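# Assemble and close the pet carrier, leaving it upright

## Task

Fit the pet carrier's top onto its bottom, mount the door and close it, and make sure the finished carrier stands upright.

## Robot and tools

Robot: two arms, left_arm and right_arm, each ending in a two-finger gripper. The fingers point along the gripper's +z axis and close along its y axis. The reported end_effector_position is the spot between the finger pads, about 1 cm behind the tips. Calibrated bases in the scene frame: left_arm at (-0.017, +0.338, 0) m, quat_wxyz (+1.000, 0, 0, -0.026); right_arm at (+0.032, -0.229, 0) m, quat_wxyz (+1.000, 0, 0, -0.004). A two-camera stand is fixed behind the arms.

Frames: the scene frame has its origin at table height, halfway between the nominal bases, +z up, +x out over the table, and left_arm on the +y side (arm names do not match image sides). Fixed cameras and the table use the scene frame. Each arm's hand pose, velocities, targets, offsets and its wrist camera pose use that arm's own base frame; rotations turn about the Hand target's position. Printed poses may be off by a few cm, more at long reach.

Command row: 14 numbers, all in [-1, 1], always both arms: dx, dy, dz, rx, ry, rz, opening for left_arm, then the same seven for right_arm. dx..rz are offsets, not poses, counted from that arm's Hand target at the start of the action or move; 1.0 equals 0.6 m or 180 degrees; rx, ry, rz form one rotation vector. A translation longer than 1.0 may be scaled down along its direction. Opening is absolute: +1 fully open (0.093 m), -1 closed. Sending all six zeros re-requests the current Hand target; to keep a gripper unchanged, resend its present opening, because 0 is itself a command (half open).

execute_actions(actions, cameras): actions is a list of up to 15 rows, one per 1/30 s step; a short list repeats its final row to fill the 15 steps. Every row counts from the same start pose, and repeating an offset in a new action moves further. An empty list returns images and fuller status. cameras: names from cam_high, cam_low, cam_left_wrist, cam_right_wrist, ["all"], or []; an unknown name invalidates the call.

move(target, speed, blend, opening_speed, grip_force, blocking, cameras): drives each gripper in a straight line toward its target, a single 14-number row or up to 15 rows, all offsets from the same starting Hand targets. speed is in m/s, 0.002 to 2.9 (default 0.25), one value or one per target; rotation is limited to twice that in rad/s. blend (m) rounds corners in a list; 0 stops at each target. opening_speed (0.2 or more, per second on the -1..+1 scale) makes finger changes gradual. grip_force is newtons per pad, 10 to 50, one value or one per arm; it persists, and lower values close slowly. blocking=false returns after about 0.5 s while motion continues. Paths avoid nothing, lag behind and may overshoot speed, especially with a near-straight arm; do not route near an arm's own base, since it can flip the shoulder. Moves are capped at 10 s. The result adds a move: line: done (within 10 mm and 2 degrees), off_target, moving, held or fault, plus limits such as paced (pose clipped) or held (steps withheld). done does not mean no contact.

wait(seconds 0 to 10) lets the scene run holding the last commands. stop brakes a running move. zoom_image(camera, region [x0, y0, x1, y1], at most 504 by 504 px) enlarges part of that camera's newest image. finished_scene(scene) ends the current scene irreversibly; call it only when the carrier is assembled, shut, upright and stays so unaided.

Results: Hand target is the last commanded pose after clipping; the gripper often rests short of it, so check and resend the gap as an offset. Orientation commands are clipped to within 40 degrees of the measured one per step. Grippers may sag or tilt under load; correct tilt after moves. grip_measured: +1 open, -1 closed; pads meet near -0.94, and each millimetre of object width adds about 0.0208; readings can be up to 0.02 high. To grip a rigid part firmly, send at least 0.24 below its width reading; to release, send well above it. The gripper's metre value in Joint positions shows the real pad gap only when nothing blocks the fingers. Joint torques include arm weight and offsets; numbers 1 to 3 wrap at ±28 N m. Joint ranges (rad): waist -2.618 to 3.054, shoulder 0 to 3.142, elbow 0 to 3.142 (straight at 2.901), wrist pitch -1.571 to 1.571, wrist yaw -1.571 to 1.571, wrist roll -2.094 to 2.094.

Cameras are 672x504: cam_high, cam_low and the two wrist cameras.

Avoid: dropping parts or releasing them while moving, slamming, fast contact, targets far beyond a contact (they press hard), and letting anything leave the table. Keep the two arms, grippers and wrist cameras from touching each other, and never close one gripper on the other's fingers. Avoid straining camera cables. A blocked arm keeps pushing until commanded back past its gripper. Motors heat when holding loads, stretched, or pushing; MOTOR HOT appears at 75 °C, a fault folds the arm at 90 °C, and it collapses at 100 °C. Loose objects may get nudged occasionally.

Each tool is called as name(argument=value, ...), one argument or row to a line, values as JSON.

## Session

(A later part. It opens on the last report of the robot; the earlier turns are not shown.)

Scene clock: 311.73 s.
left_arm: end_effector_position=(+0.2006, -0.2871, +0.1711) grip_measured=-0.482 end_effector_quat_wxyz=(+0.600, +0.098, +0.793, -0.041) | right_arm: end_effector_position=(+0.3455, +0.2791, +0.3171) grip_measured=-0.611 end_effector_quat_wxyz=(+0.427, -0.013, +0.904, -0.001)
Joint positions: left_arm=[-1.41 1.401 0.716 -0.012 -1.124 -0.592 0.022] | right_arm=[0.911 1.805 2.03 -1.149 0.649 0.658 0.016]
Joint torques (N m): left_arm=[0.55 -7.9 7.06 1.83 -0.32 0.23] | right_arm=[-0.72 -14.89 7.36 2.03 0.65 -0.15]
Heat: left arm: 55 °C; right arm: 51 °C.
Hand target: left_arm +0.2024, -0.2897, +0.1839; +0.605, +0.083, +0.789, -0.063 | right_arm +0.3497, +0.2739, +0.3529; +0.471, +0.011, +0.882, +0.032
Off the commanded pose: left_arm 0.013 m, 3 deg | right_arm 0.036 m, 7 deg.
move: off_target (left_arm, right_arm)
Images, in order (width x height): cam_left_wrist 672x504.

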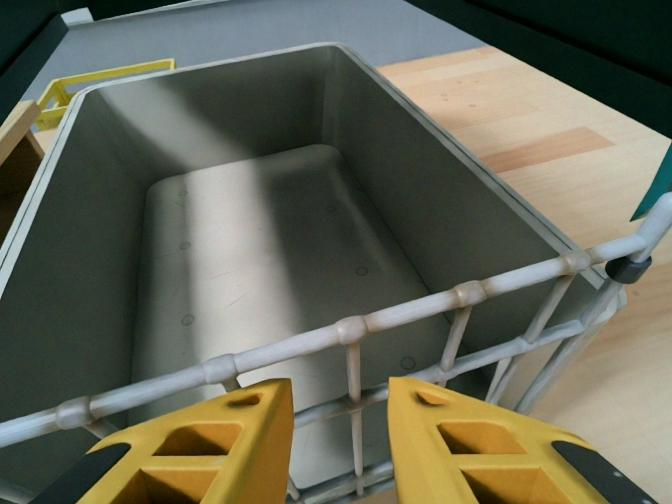

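move(
  target=[
    [0.025,-0.004,0.01,0,0,0,-0.48,0,0,0,0,0,0,-1],
    [0.03,-0.004,0.01,0,0,0,-1,0,0,0,0,0,0,-1],
  ],
  speed=0.05,
  grip_force=[15,50],
  cameras=["all"],
)

Scene clock: 317.87 s.
left_arm: end_effector_position=(+0.2167, -0.2887, +0.1733) grip_measured=-0.908 end_effector_quat_wxyz=(+0.595, +0.102, +0.796, -0.045) | right_arm: end_effector_position=(+0.3497, +0.2783, +0.3198) grip_measured=-0.611 end_effector_quat_wxyz=(+0.433, -0.009, +0.901, +0.000)
Joint positions: left_arm=[-1.346 1.401 0.716 0.057 -1.059 -0.512 0.002] | right_arm=[0.903 1.805 2.03 -1.13 0.654 0.651 0.016]
Joint torques (N m): left_arm=[0.69 -7.25 8.16 1.94 -0.38 0.26] | right_arm=[-0.18 -14.8 7.38 1.91 0.58 -0.1]
Heat: left arm: 56 °C; right arm: 51 °C.
Hand target: left_arm +0.2203, -0.2921, +0.1899; +0.605, +0.083, +0.789, -0.063 | right_arm +0.3497, +0.2739, +0.3529; +0.471, +0.011, +0.882, +0.032
Off the commanded pose: left_arm 0.017 m, 3 deg | right_arm 0.033 m, 6 deg.
grip_force (N): 15, 50
move: off_target (left_arm, right_arm); target 2's new opening was sent with left_arm's hand 0.018 m and 4 deg from that target

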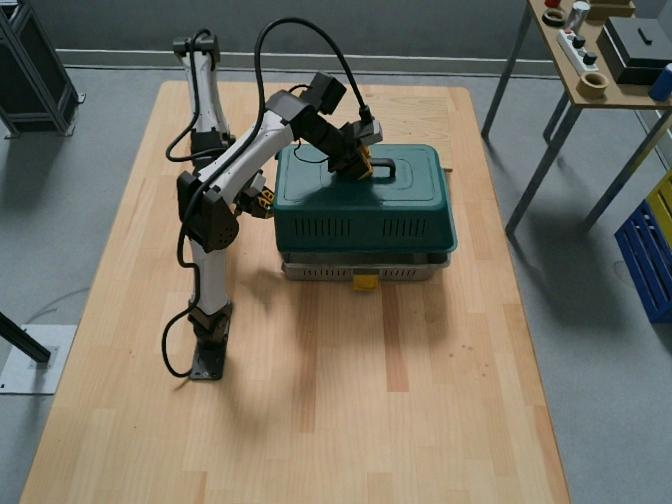

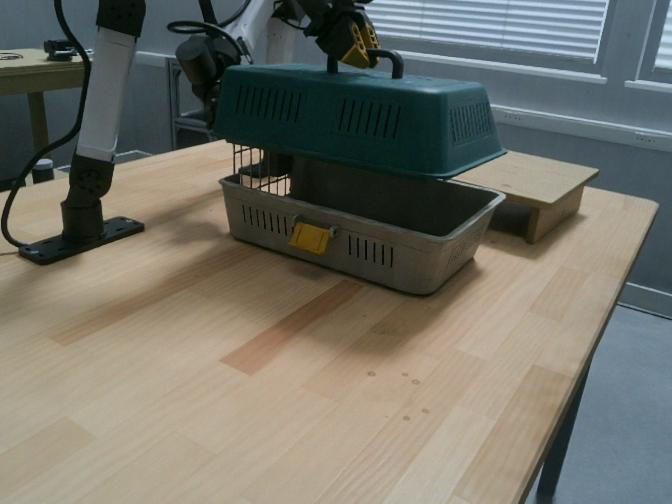

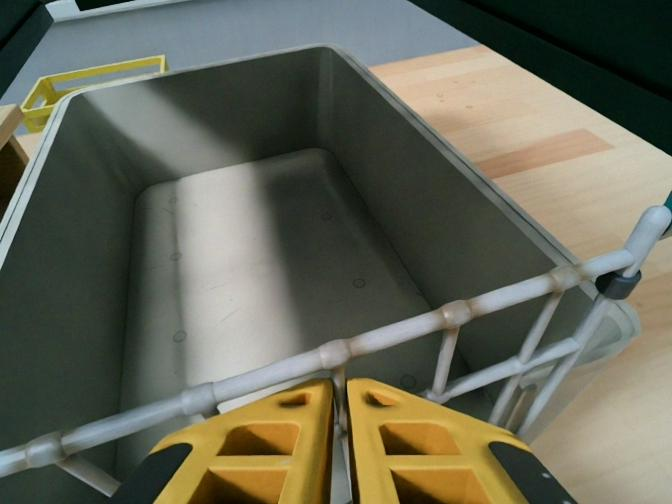

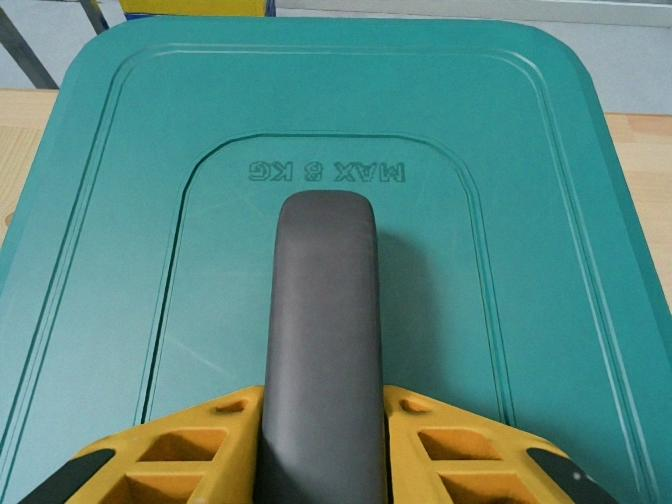

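zoom_image(
  camera="cam_high",
  region=[200, 150, 320, 290],
)

zoom_image(
  camera="cam_low",
  region=[160, 20, 320, 220],
)

zoom_image(
  camera="cam_left_wrist",
  region=[440, 140, 672, 440],
)

Scaled by 3.600 from the camera's 672x504 image, which has a finer 960x720 frame.

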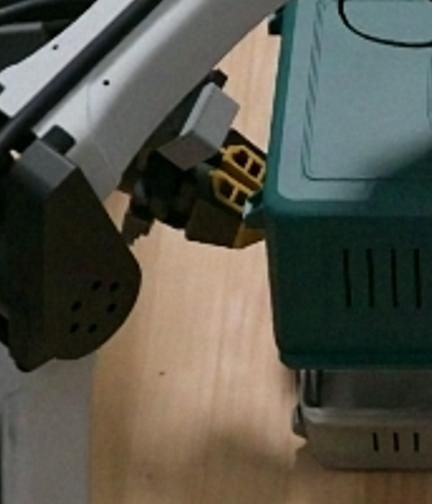

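Scaled by 2.520 from the camera's 672x504 image, which has a finer 960x720 frame.

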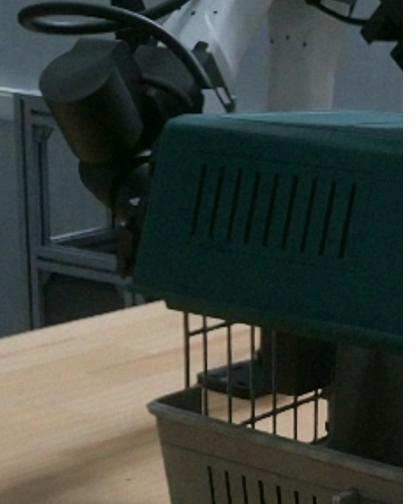

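Scaled by 1.680 from the camera's 672x504 image, which has a finer 960x720 frame.

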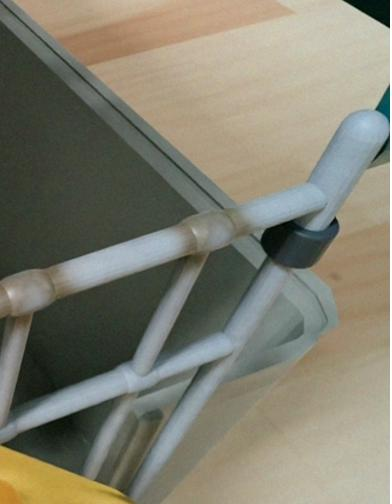

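move(
  target=[-0.012,0,0,0,0,0,-1,0,0,0,0,0,0,-1],
  speed=0.05,
  cameras=["all"],
)

zoom_image(
  camera="cam_high",
  region=[200, 150, 320, 290],
)

zoom_image(
  camera="cam_left_wrist",
  region=[440, 100, 672, 400],
)

Scene clock: 327.27 s.
left_arm: end_effector_position=(+0.2138, -0.2899, +0.1733) grip_measured=-0.919 end_effector_quat_wxyz=(+0.595, +0.104, +0.795, -0.046) | right_arm: end_effector_position=(+0.3495, +0.2788, +0.3195) grip_measured=-0.611 end_effector_quat_wxyz=(+0.432, -0.009, +0.902, +0.002)
Joint positions: left_arm=[-1.357 1.401 0.716 0.053 -1.064 -0.516 0.001] | right_arm=[0.903 1.805 2.03 -1.13 0.65 0.651 0.016]
Joint torques (N m): left_arm=[-0.42 -7.45 8.36 1.68 -0.51 -0.02] | right_arm=[-0.2 -14.78 7.38 1.91 0.61 -0.11]
Heat: left arm: 57 °C; right arm: 52 °C.
Hand target: left_arm +0.2132, -0.2921, +0.1900; +0.605, +0.083, +0.789, -0.063 | right_arm +0.3497, +0.2739, +0.3529; +0.471, +0.011, +0.882, +0.032
Off the commanded pose: left_arm 0.017 m, 3 deg | right_arm 0.034 m, 6 deg.
grip_force (N): 15, 50
move: off_target (left_arm, right_arm)

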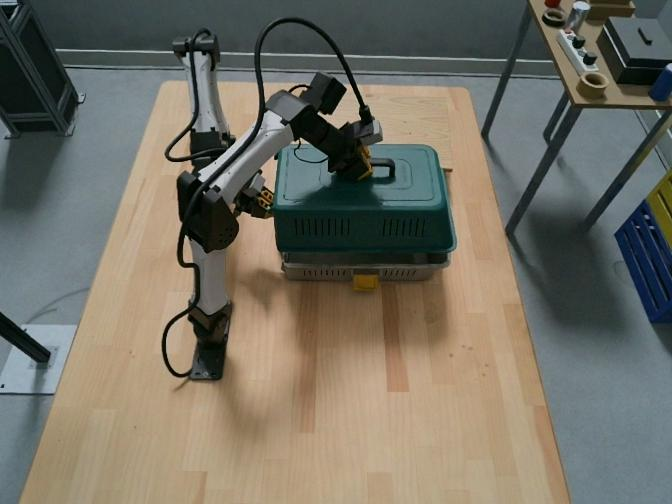

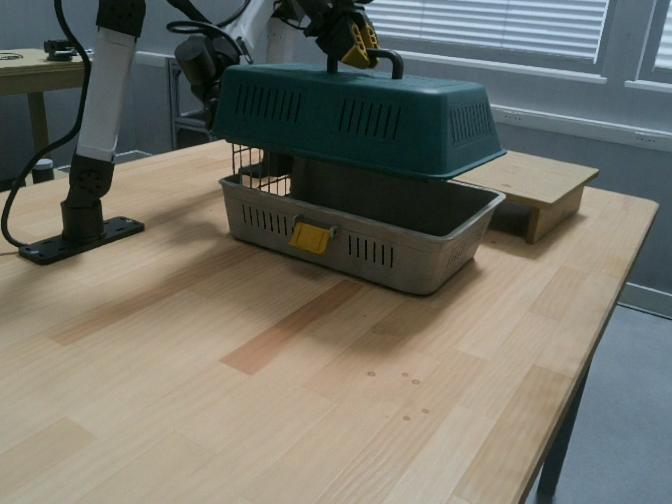

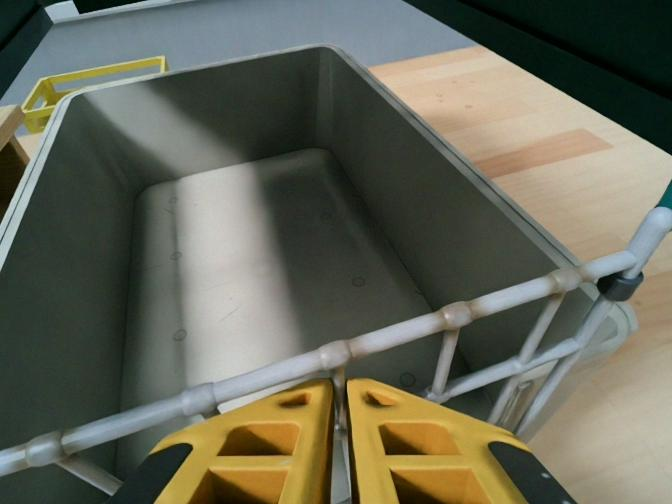

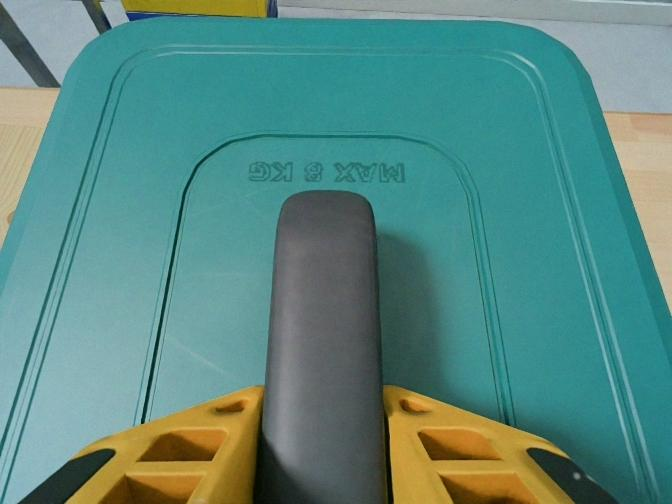

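Scaled by 3.600 from the camera's 672x504 image, which has a finer 960x720 frame.

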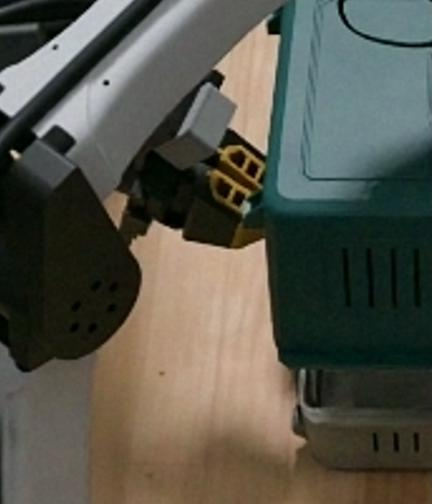

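Scaled by 1.680 from the camera's 672x504 image, which has a finer 960x720 frame.

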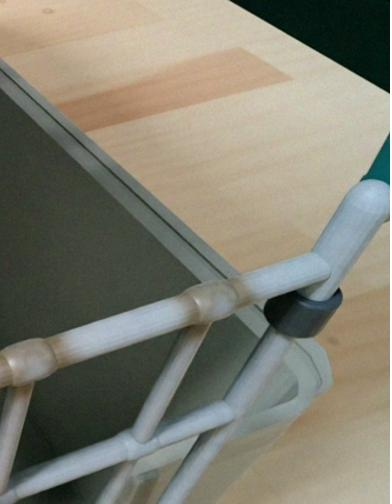

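zoom_image(
  camera="cam_high",
  region=[255, 220, 465, 300],
)

zoom_image(
  camera="cam_high",
  region=[380, 130, 480, 290],
)

zoom_image(
  camera="cam_low",
  region=[380, 80, 530, 300],
)

Scaled by 2.400 from the camera's 672x504 image, which has a finer 960x720 frame.

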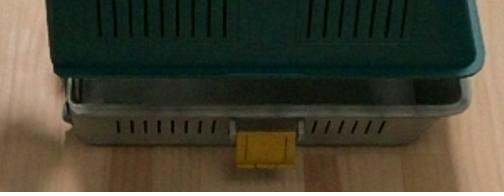

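Scaled by 3.150 from the camera's 672x504 image, which has a finer 960x720 frame.

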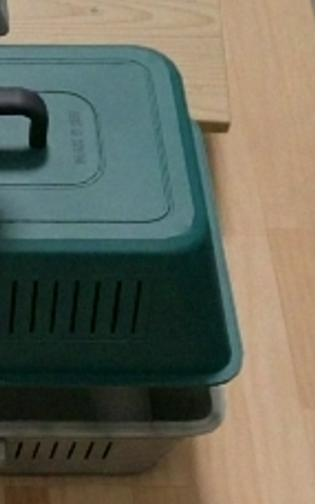

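Scaled by 2.291 from the camera's 672x504 image, which has a finer 960x720 frame.

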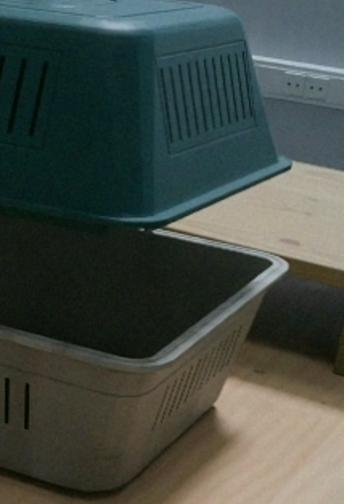

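move(
  target=[0,0,0,0,0,0,-1,0.005,-0.01,-0.05,0,0,0,-1],
  speed=0.05,
  cameras=["all"],
)

zoom_image(
  camera="cam_high",
  region=[200, 150, 320, 290],
)

zoom_image(
  camera="cam_high",
  region=[255, 220, 465, 300],
)

zoom_image(
  camera="cam_low",
  region=[190, 60, 530, 300],
)

Scene clock: 338.83 s.
left_arm: end_effector_position=(+0.2132, -0.2899, +0.1732) grip_measured=-0.919 end_effector_quat_wxyz=(+0.596, +0.105, +0.795, -0.045) | right_arm: end_effector_position=(+0.3490, +0.2700, +0.2885) grip_measured=-0.611 end_effector_quat_wxyz=(+0.428, -0.009, +0.904, -0.002)
Joint positions: left_arm=[-1.359 1.401 0.716 0.05 -1.066 -0.517 0.001] | right_arm=[0.889 1.73 1.81 -0.99 0.641 0.642 0.016]
Joint torques (N m): left_arm=[-0.21 -7.46 8.36 1.68 -0.53 0.08] | right_arm=[-0.43 -14.38 7.77 2.02 0.58 -0.16]
Heat: left arm: 59 °C; right arm: 52 °C.
Hand target: left_arm +0.2132, -0.2921, +0.1900; +0.605, +0.083, +0.789, -0.063 | right_arm +0.3527, +0.2679, +0.3229; +0.471, +0.011, +0.882, +0.032
Off the commanded pose: left_arm 0.017 m, 4 deg | right_arm 0.035 m, 7 deg.
grip_force (N): 15, 50
move: off_target (left_arm, right_arm)

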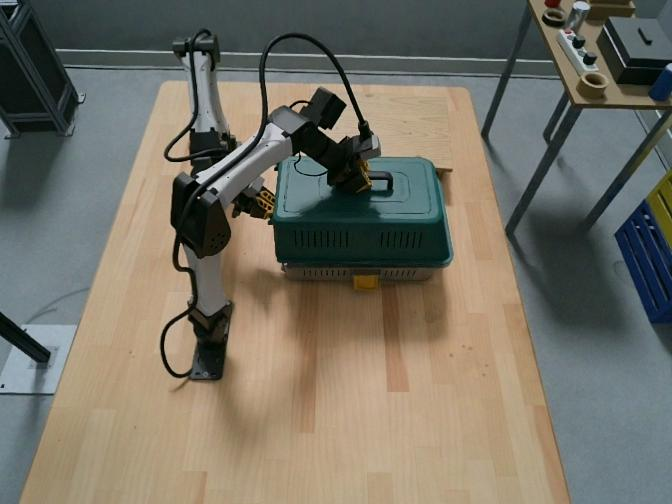

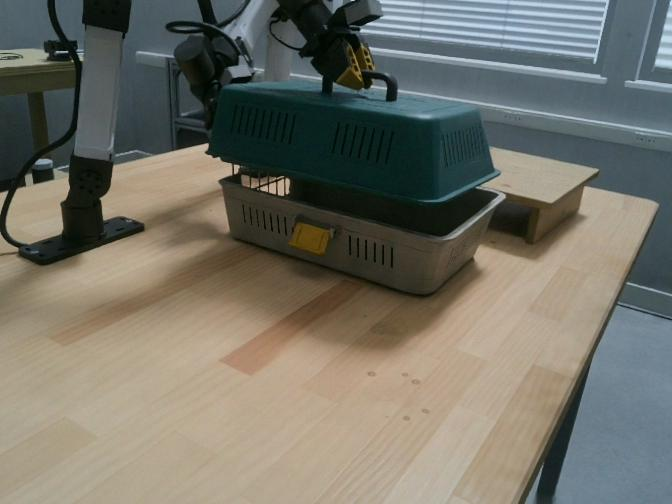

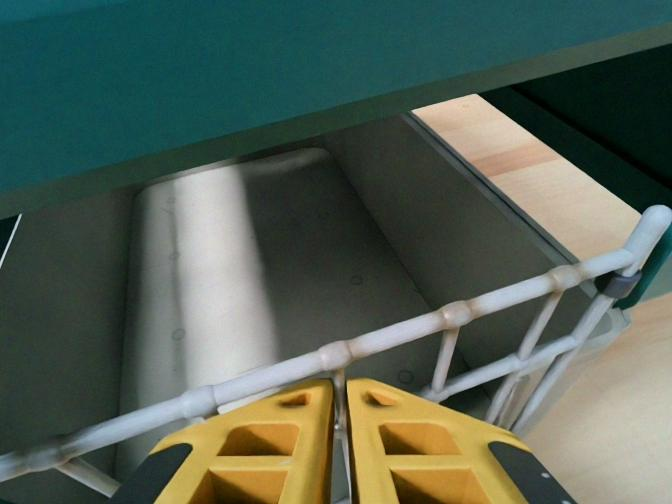

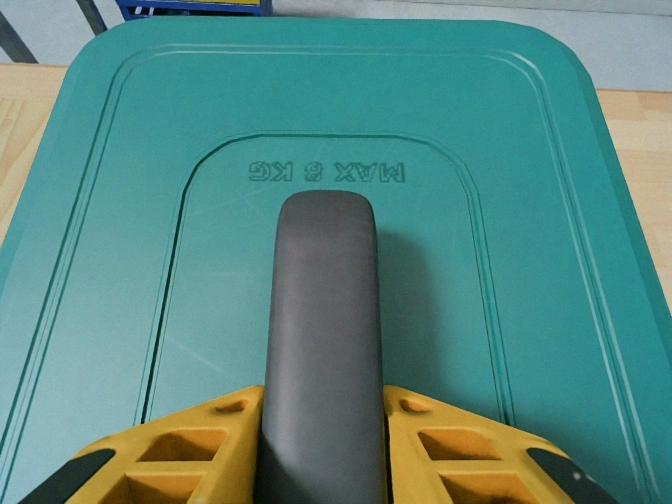

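Scaled by 3.600 from the camera's 672x504 image, which has a finer 960x720 frame.

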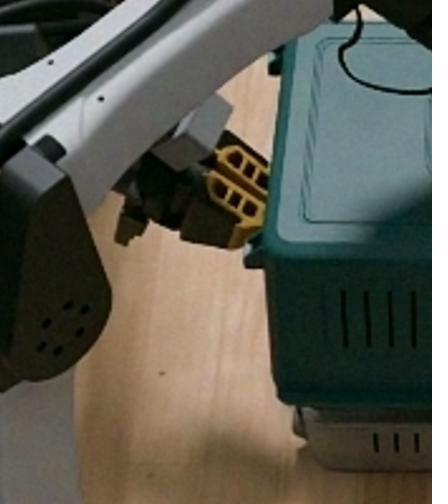

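Scaled by 2.400 from the camera's 672x504 image, which has a finer 960x720 frame.

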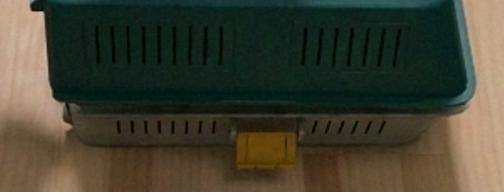

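Scaled by 1.482 from the camera's 672x504 image, which has a finer 960x720 frame.

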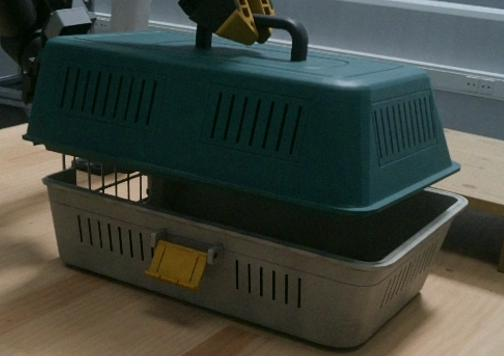

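move(
  target=[0,0,0,0,0,0,-1,0.018,0.006,0.0,0,0,0,-1],
  speed=0.05,
  cameras=["all"],
)

zoom_image(
  camera="cam_high",
  region=[250, 200, 320, 280],
)

zoom_image(
  camera="cam_high",
  region=[255, 220, 465, 300],
)

zoom_image(
  camera="cam_low",
  region=[190, 60, 530, 300],
)

Scene clock: 348.07 s.
left_arm: end_effector_position=(+0.2132, -0.2899, +0.1732) grip_measured=-0.919 end_effector_quat_wxyz=(+0.596, +0.105, +0.795, -0.045) | right_arm: end_effector_position=(+0.3523, +0.2680, +0.2880) grip_measured=-0.611 end_effector_quat_wxyz=(+0.426, -0.012, +0.905, -0.001)
Joint positions: left_arm=[-1.359 1.401 0.716 0.05 -1.066 -0.517 0.001] | right_arm=[0.875 1.73 1.81 -0.984 0.626 0.625 0.016]
Joint torques (N m): left_arm=[-0.29 -7.42 8.35 1.69 -0.53 0] | right_arm=[-0.69 -11.3 10.89 2.08 0.61 -0.15]
Heat: left arm: 59 °C; right arm: 55 °C.
Hand target: left_arm +0.2132, -0.2921, +0.1900; +0.605, +0.083, +0.789, -0.063 | right_arm +0.3635, +0.2716, +0.3228; +0.471, +0.011, +0.882, +0.032
Off the commanded pose: left_arm 0.017 m, 3 deg | right_arm 0.037 m, 7 deg.
grip_force (N): 15, 50
move: off_target (left_arm, right_arm)

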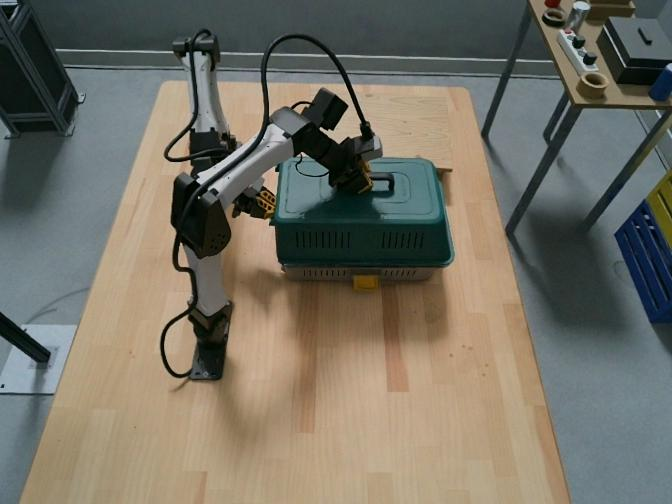

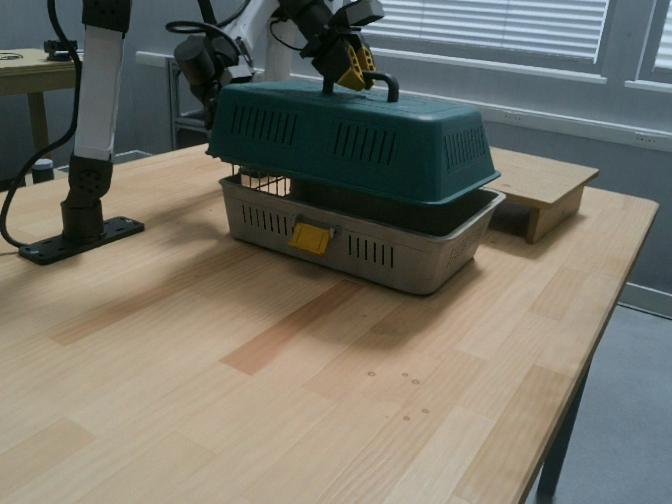

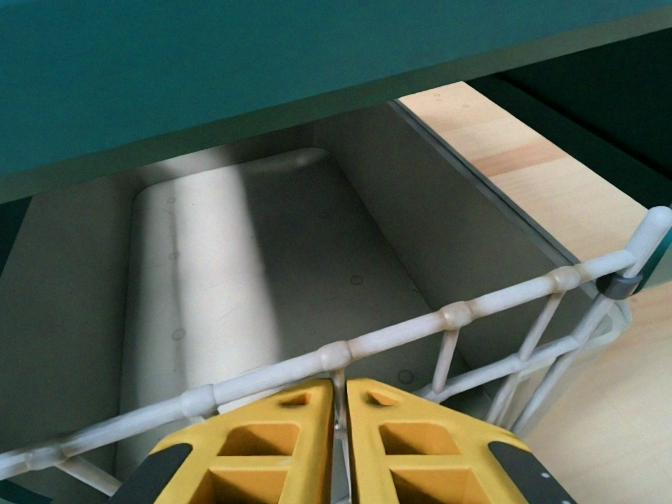

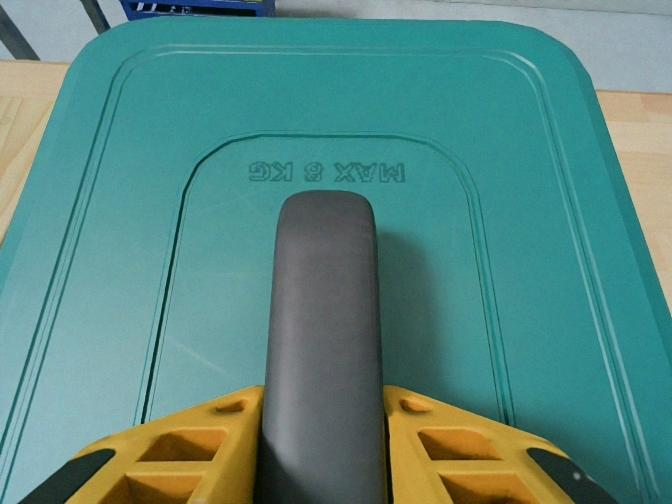

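Scaled by 6.300 from the camera's 672x504 image, which has a finer 960x720 frame.

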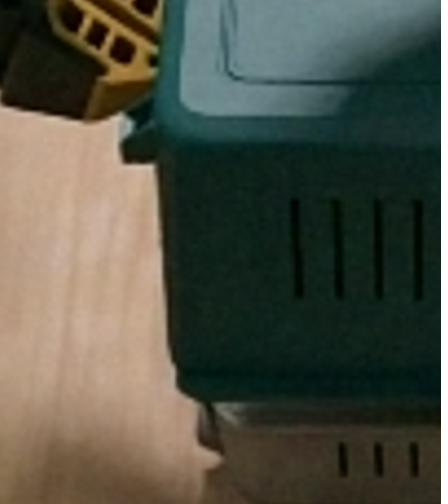

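Scaled by 2.400 from the camera's 672x504 image, which has a finer 960x720 frame.

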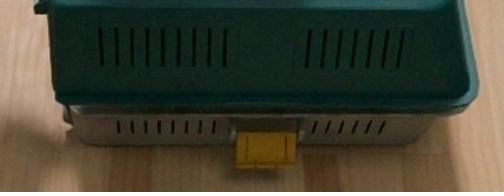

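Scaled by 1.482 from the camera's 672x504 image, which has a finer 960x720 frame.

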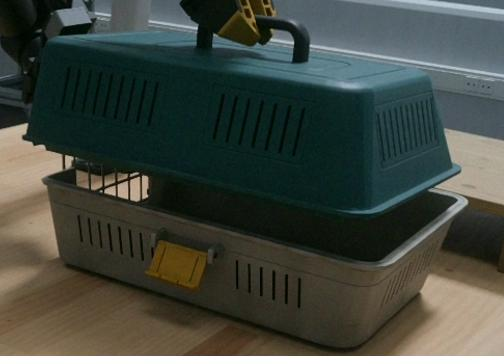

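move(
  target=[0,0,0,0,0,0,-1,0.015,0.008,0.0,0,0,0,-1],
  speed=0.05,
  cameras=["cam_left_wrist"],
)

zoom_image(
  camera="cam_left_wrist",
  region=[440, 140, 672, 440],
)

Scene clock: 358.80 s.
left_arm: end_effector_position=(+0.2132, -0.2899, +0.1732) grip_measured=-0.919 end_effector_quat_wxyz=(+0.596, +0.105, +0.795, -0.045) | right_arm: end_effector_position=(+0.3581, +0.2695, +0.2857) grip_measured=-0.611 end_effector_quat_wxyz=(+0.424, -0.013, +0.906, -0.002)
Joint positions: left_arm=[-1.359 1.401 0.716 0.05 -1.066 -0.517 0.001] | right_arm=[0.865 1.75 1.826 -0.98 0.618 0.616 0.016]
Joint torques (N m): left_arm=[-0.24 -7.42 8.58 1.69 -0.51 0.02] | right_arm=[-0.72 -10.17 12.9 2.07 0.6 -0.16]
Heat: left arm: 60 °C; right arm: 54 °C.
Hand target: left_arm +0.2132, -0.2921, +0.1900; +0.605, +0.083, +0.789, -0.063 | right_arm +0.3724, +0.2764, +0.3229; +0.471, +0.011, +0.882, +0.032
Off the commanded pose: left_arm 0.017 m, 3 deg | right_arm 0.040 m, 8 deg.
grip_force (N): 15, 50
move: off_target (left_arm, right_arm)
Images, in order (width x height): cam_left_wrist 672x504.

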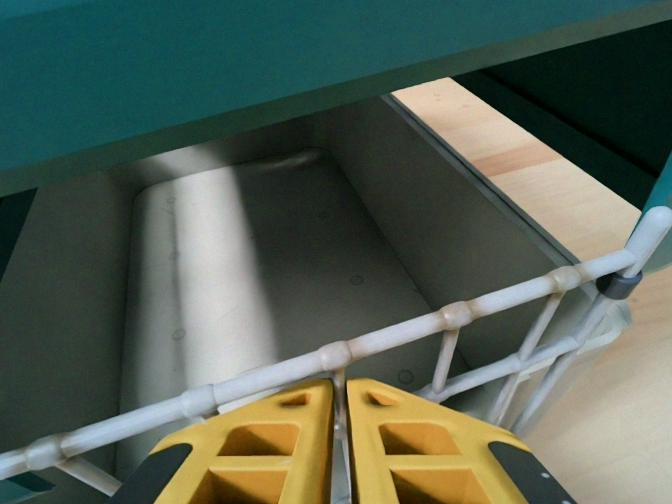

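Scaled by 1.680 from the camera's 672x504 image, which has a finer 960x720 frame.

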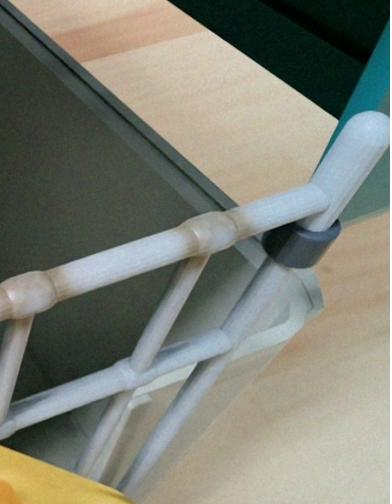

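move(
  target=[0,0,0,0,0,0,-1,0.0,0.0,-0.02,0,0,0,-1],
  speed=0.03,
  cameras=["all"],
)

zoom_image(
  camera="cam_high",
  region=[250, 200, 320, 280],
)

zoom_image(
  camera="cam_high",
  region=[255, 220, 465, 300],
)

zoom_image(
  camera="cam_low",
  region=[190, 60, 530, 300],
)

Scene clock: 362.57 s.
left_arm: end_effector_position=(+0.2132, -0.2899, +0.1732) grip_measured=-0.919 end_effector_quat_wxyz=(+0.596, +0.105, +0.795, -0.045) | right_arm: end_effector_position=(+0.3624, +0.2746, +0.2912) grip_measured=-0.611 end_effector_quat_wxyz=(+0.436, -0.007, +0.900, +0.012)
Joint positions: left_arm=[-1.359 1.401 0.716 0.05 -1.066 -0.517 0.001] | right_arm=[0.865 1.75 1.826 -0.939 0.618 0.615 0.016]
Joint torques (N m): left_arm=[-0.28 -7.39 8.4 1.68 -0.53 0] | right_arm=[-0.83 -10.86 7.61 2.18 0.58 -0.14]
Heat: left arm: 60 °C; right arm: 53 °C.
Hand target: left_arm +0.2132, -0.2921, +0.1900; +0.605, +0.083, +0.789, -0.063 | right_arm +0.3724, +0.2764, +0.3109; +0.471, +0.011, +0.882, +0.032
Off the commanded pose: left_arm 0.017 m, 3 deg | right_arm 0.022 m, 5 deg.
grip_force (N): 15, 50
move: off_target (left_arm, right_arm)

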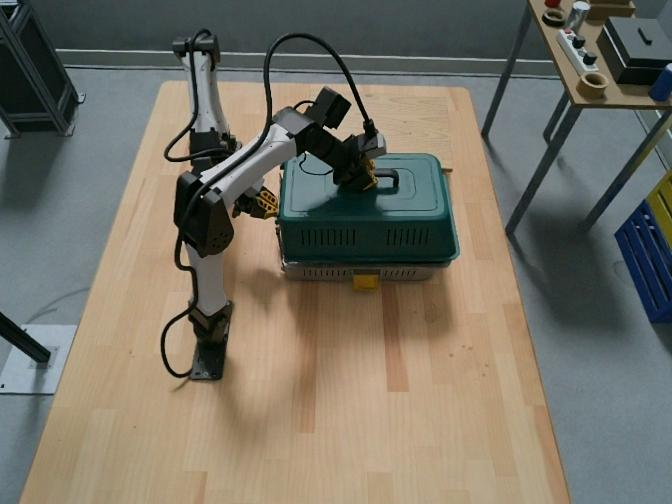

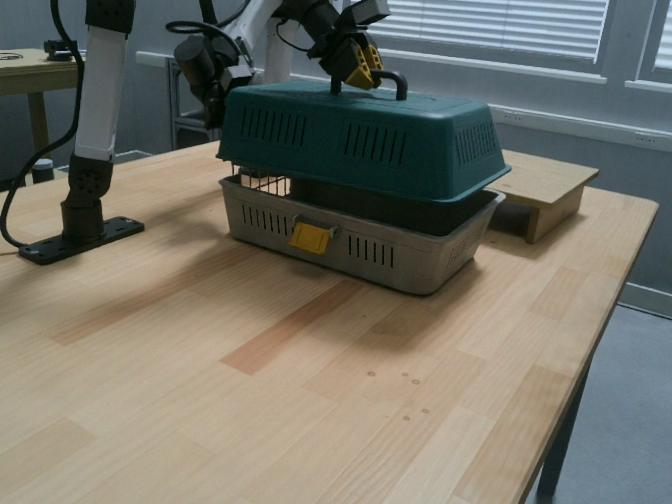

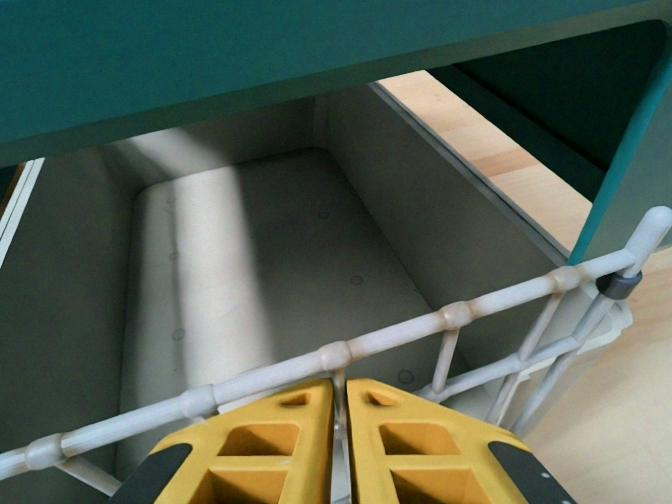

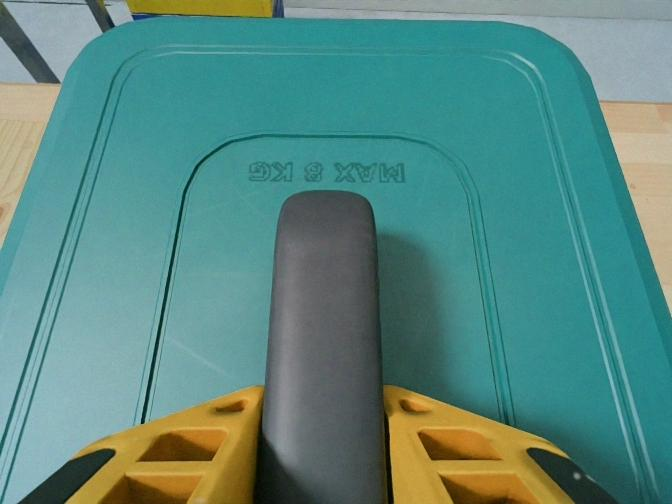

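Scaled by 6.300 from the camera's 672x504 image, which has a finer 960x720 frame.

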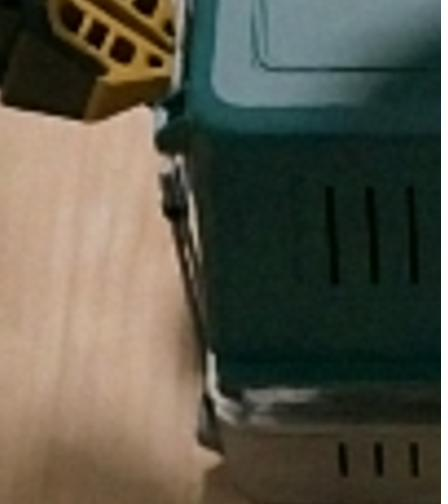

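Scaled by 2.400 from the camera's 672x504 image, which has a finer 960x720 frame.

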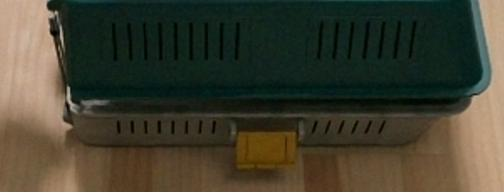

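Scaled by 1.482 from the camera's 672x504 image, which has a finer 960x720 frame.

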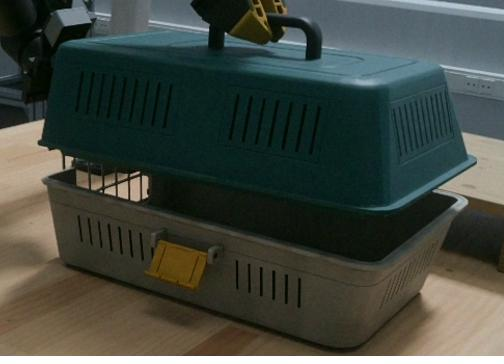

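move(
  target=[0,0,0,0,0,0,-1,-0.007,0.0,-0.03,-0.002,0.006,0,-1],
  speed=0.03,
  cameras=["all"],
)

zoom_image(
  camera="cam_high",
  region=[250, 200, 320, 280],
)

zoom_image(
  camera="cam_high",
  region=[255, 220, 465, 300],
)

zoom_image(
  camera="cam_low",
  region=[190, 60, 530, 300],
)

Scene clock: 373.47 s.
left_arm: end_effector_position=(+0.2132, -0.2899, +0.1732) grip_measured=-0.919 end_effector_quat_wxyz=(+0.596, +0.105, +0.795, -0.045) | right_arm: end_effector_position=(+0.3611, +0.2743, +0.2649) grip_measured=-0.611 end_effector_quat_wxyz=(+0.422, -0.015, +0.907, -0.001)
Joint positions: left_arm=[-1.359 1.401 0.716 0.05 -1.066 -0.517 0.001] | right_arm=[0.865 1.75 1.743 -0.9 0.612 0.615 0.016]
Joint torques (N m): left_arm=[-0.36 -7.45 8.34 1.7 -0.49 0.02] | right_arm=[-0.27 -12.79 8.03 2.09 0.61 0.01]
Heat: left arm: 61 °C; right arm: 50 °C.
Hand target: left_arm +0.2132, -0.2921, +0.1900; +0.605, +0.083, +0.789, -0.063 | right_arm +0.3682, +0.2764, +0.2929; +0.462, +0.010, +0.886, +0.029
Off the commanded pose: left_arm 0.017 m, 3 deg | right_arm 0.029 m, 7 deg.
grip_force (N): 15, 50
move: off_target (left_arm, right_arm)

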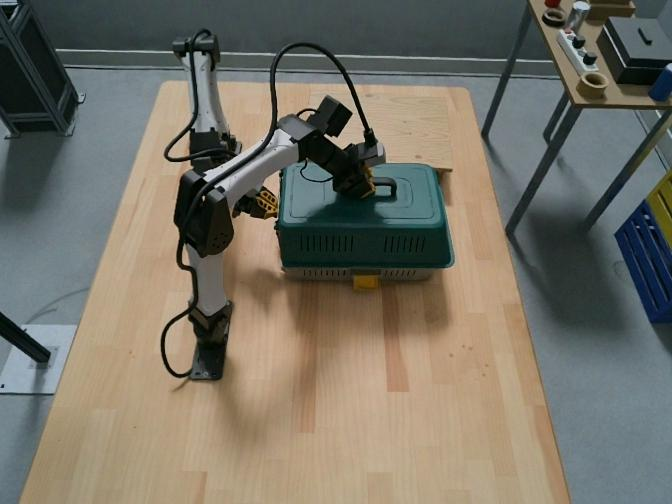

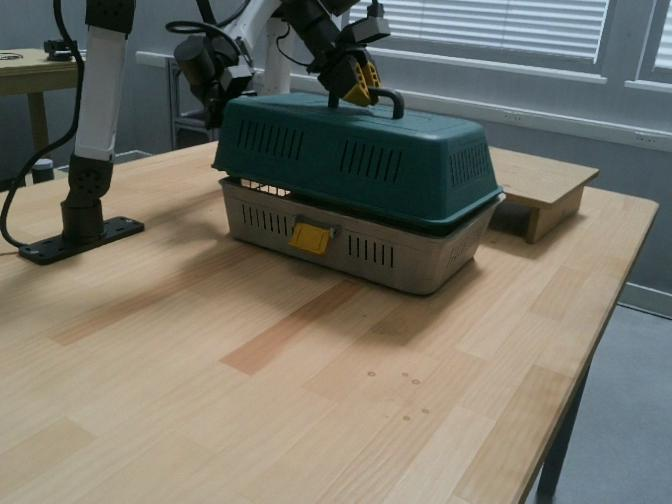

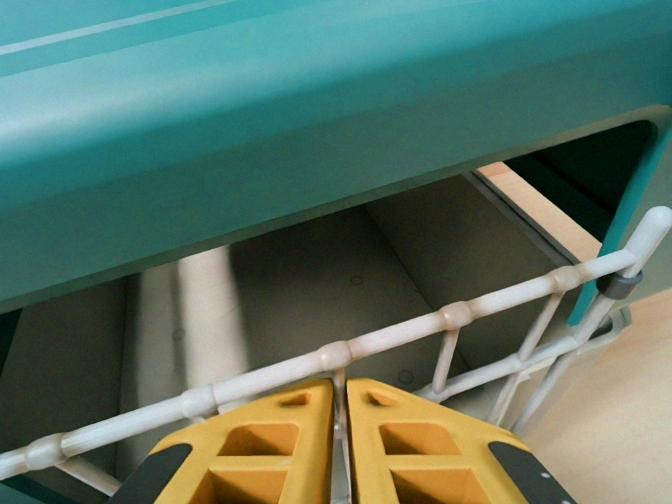

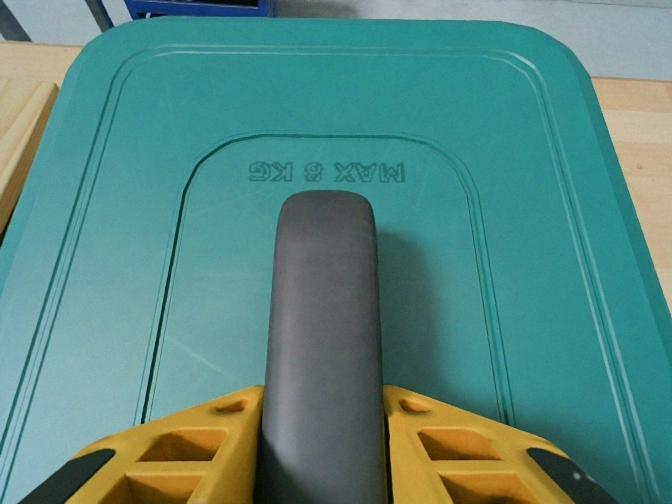

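Scaled by 6.300 from the camera's 672x504 image, which has a finer 960x720 frame.

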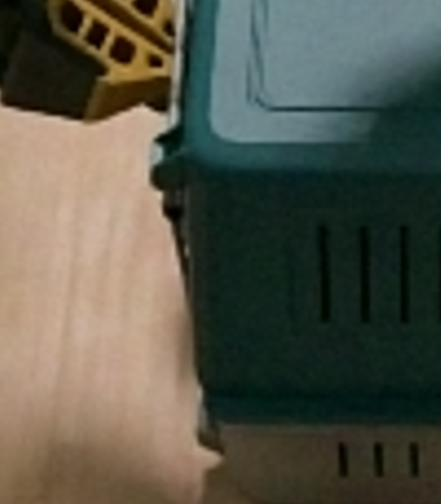

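Scaled by 2.400 from the camera's 672x504 image, which has a finer 960x720 frame.

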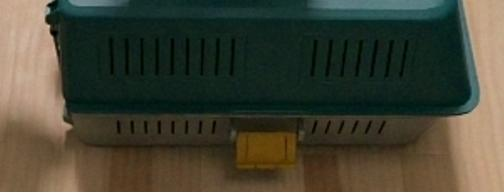

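Scaled by 1.482 from the camera's 672x504 image, which has a finer 960x720 frame.

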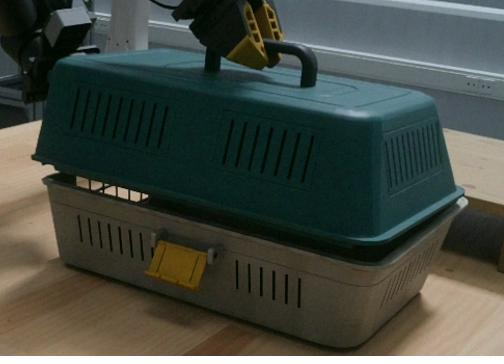

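move(
  target=[0,0,0,0,0,0,-1,-0.002,0.0,-0.012,0.007,0.0,0,-1],
  speed=0.03,
  cameras=["cam_high","cam_low","cam_left_wrist"],
)

zoom_image(
  camera="cam_high",
  region=[250, 150, 350, 280],
)

zoom_image(
  camera="cam_low",
  region=[190, 60, 530, 300],
)

Scene clock: 379.00 s.
left_arm: end_effector_position=(+0.2132, -0.2899, +0.1732) grip_measured=-0.919 end_effector_quat_wxyz=(+0.596, +0.105, +0.795, -0.045) | right_arm: end_effector_position=(+0.3617, +0.2762, +0.2518) grip_measured=-0.611 end_effector_quat_wxyz=(+0.420, -0.013, +0.908, +0.002)
Joint positions: left_arm=[-1.359 1.401 0.716 0.05 -1.066 -0.517 0.001] | right_arm=[0.865 1.747 1.69 -0.851 0.607 0.622 0.016]
Joint torques (N m): left_arm=[-0.29 -7.41 8.46 1.7 -0.48 0.01] | right_arm=[-0.39 -14.58 7.87 2.07 0.54 0.04]
Heat: left arm: 61 °C; right arm: 50 °C.
Hand target: left_arm +0.2132, -0.2921, +0.1900; +0.605, +0.083, +0.789, -0.063 | right_arm +0.3670, +0.2764, +0.2858; +0.462, +0.015, +0.886, +0.039
Off the commanded pose: left_arm 0.017 m, 3 deg | right_arm 0.034 m, 8 deg.
grip_force (N): 15, 50
move: off_target (left_arm, right_arm)
Images, in order (width x height): cam_high 672x504, cam_low 672x504, cam_left_wrist 672x504.

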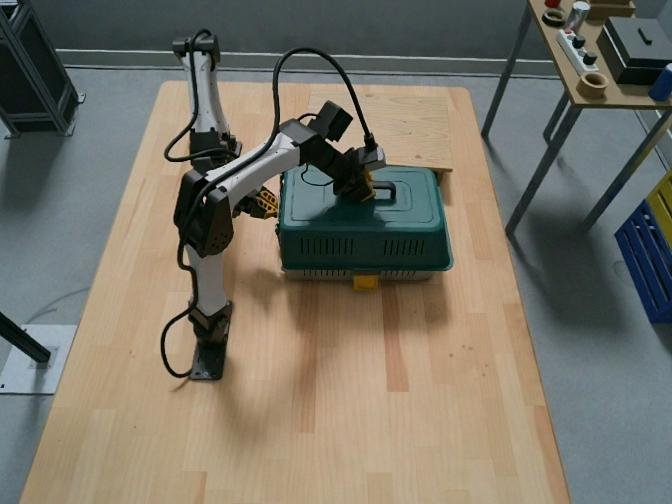

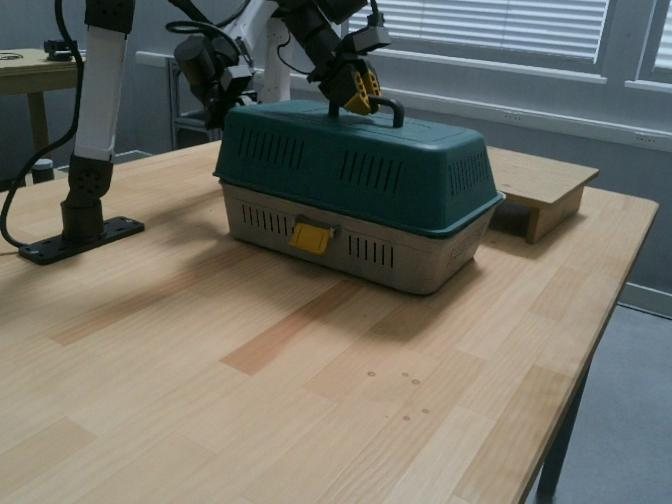

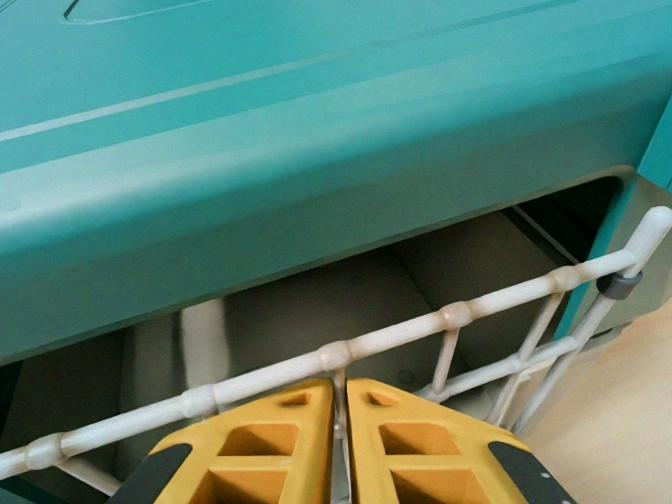

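Scaled by 3.877 from the camera's 672x504 image, which has a finer 960x720 frame.

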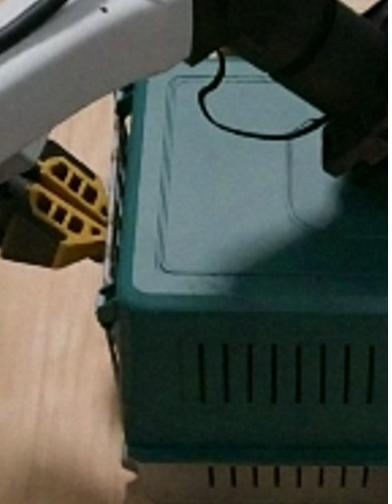

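Scaled by 1.482 from the camera's 672x504 image, which has a finer 960x720 frame.

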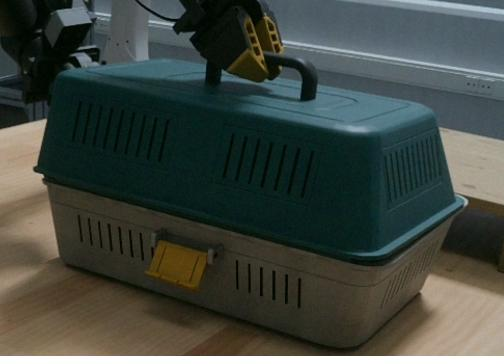

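zoom_image(
  camera="cam_left_wrist",
  region=[500, 80, 672, 330],
)

zoom_image(
  camera="cam_high",
  region=[265, 210, 300, 280],
)

Scaled by 2.016 from the camera's 672x504 image, which has a finer 960x720 frame.

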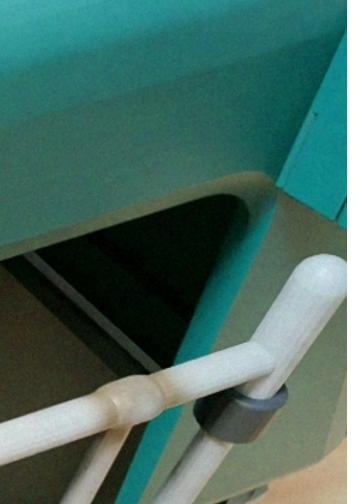

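Scaled by 7.200 from the camera's 672x504 image, which has a finer 960x720 frame.

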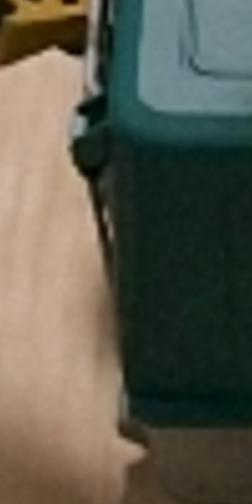

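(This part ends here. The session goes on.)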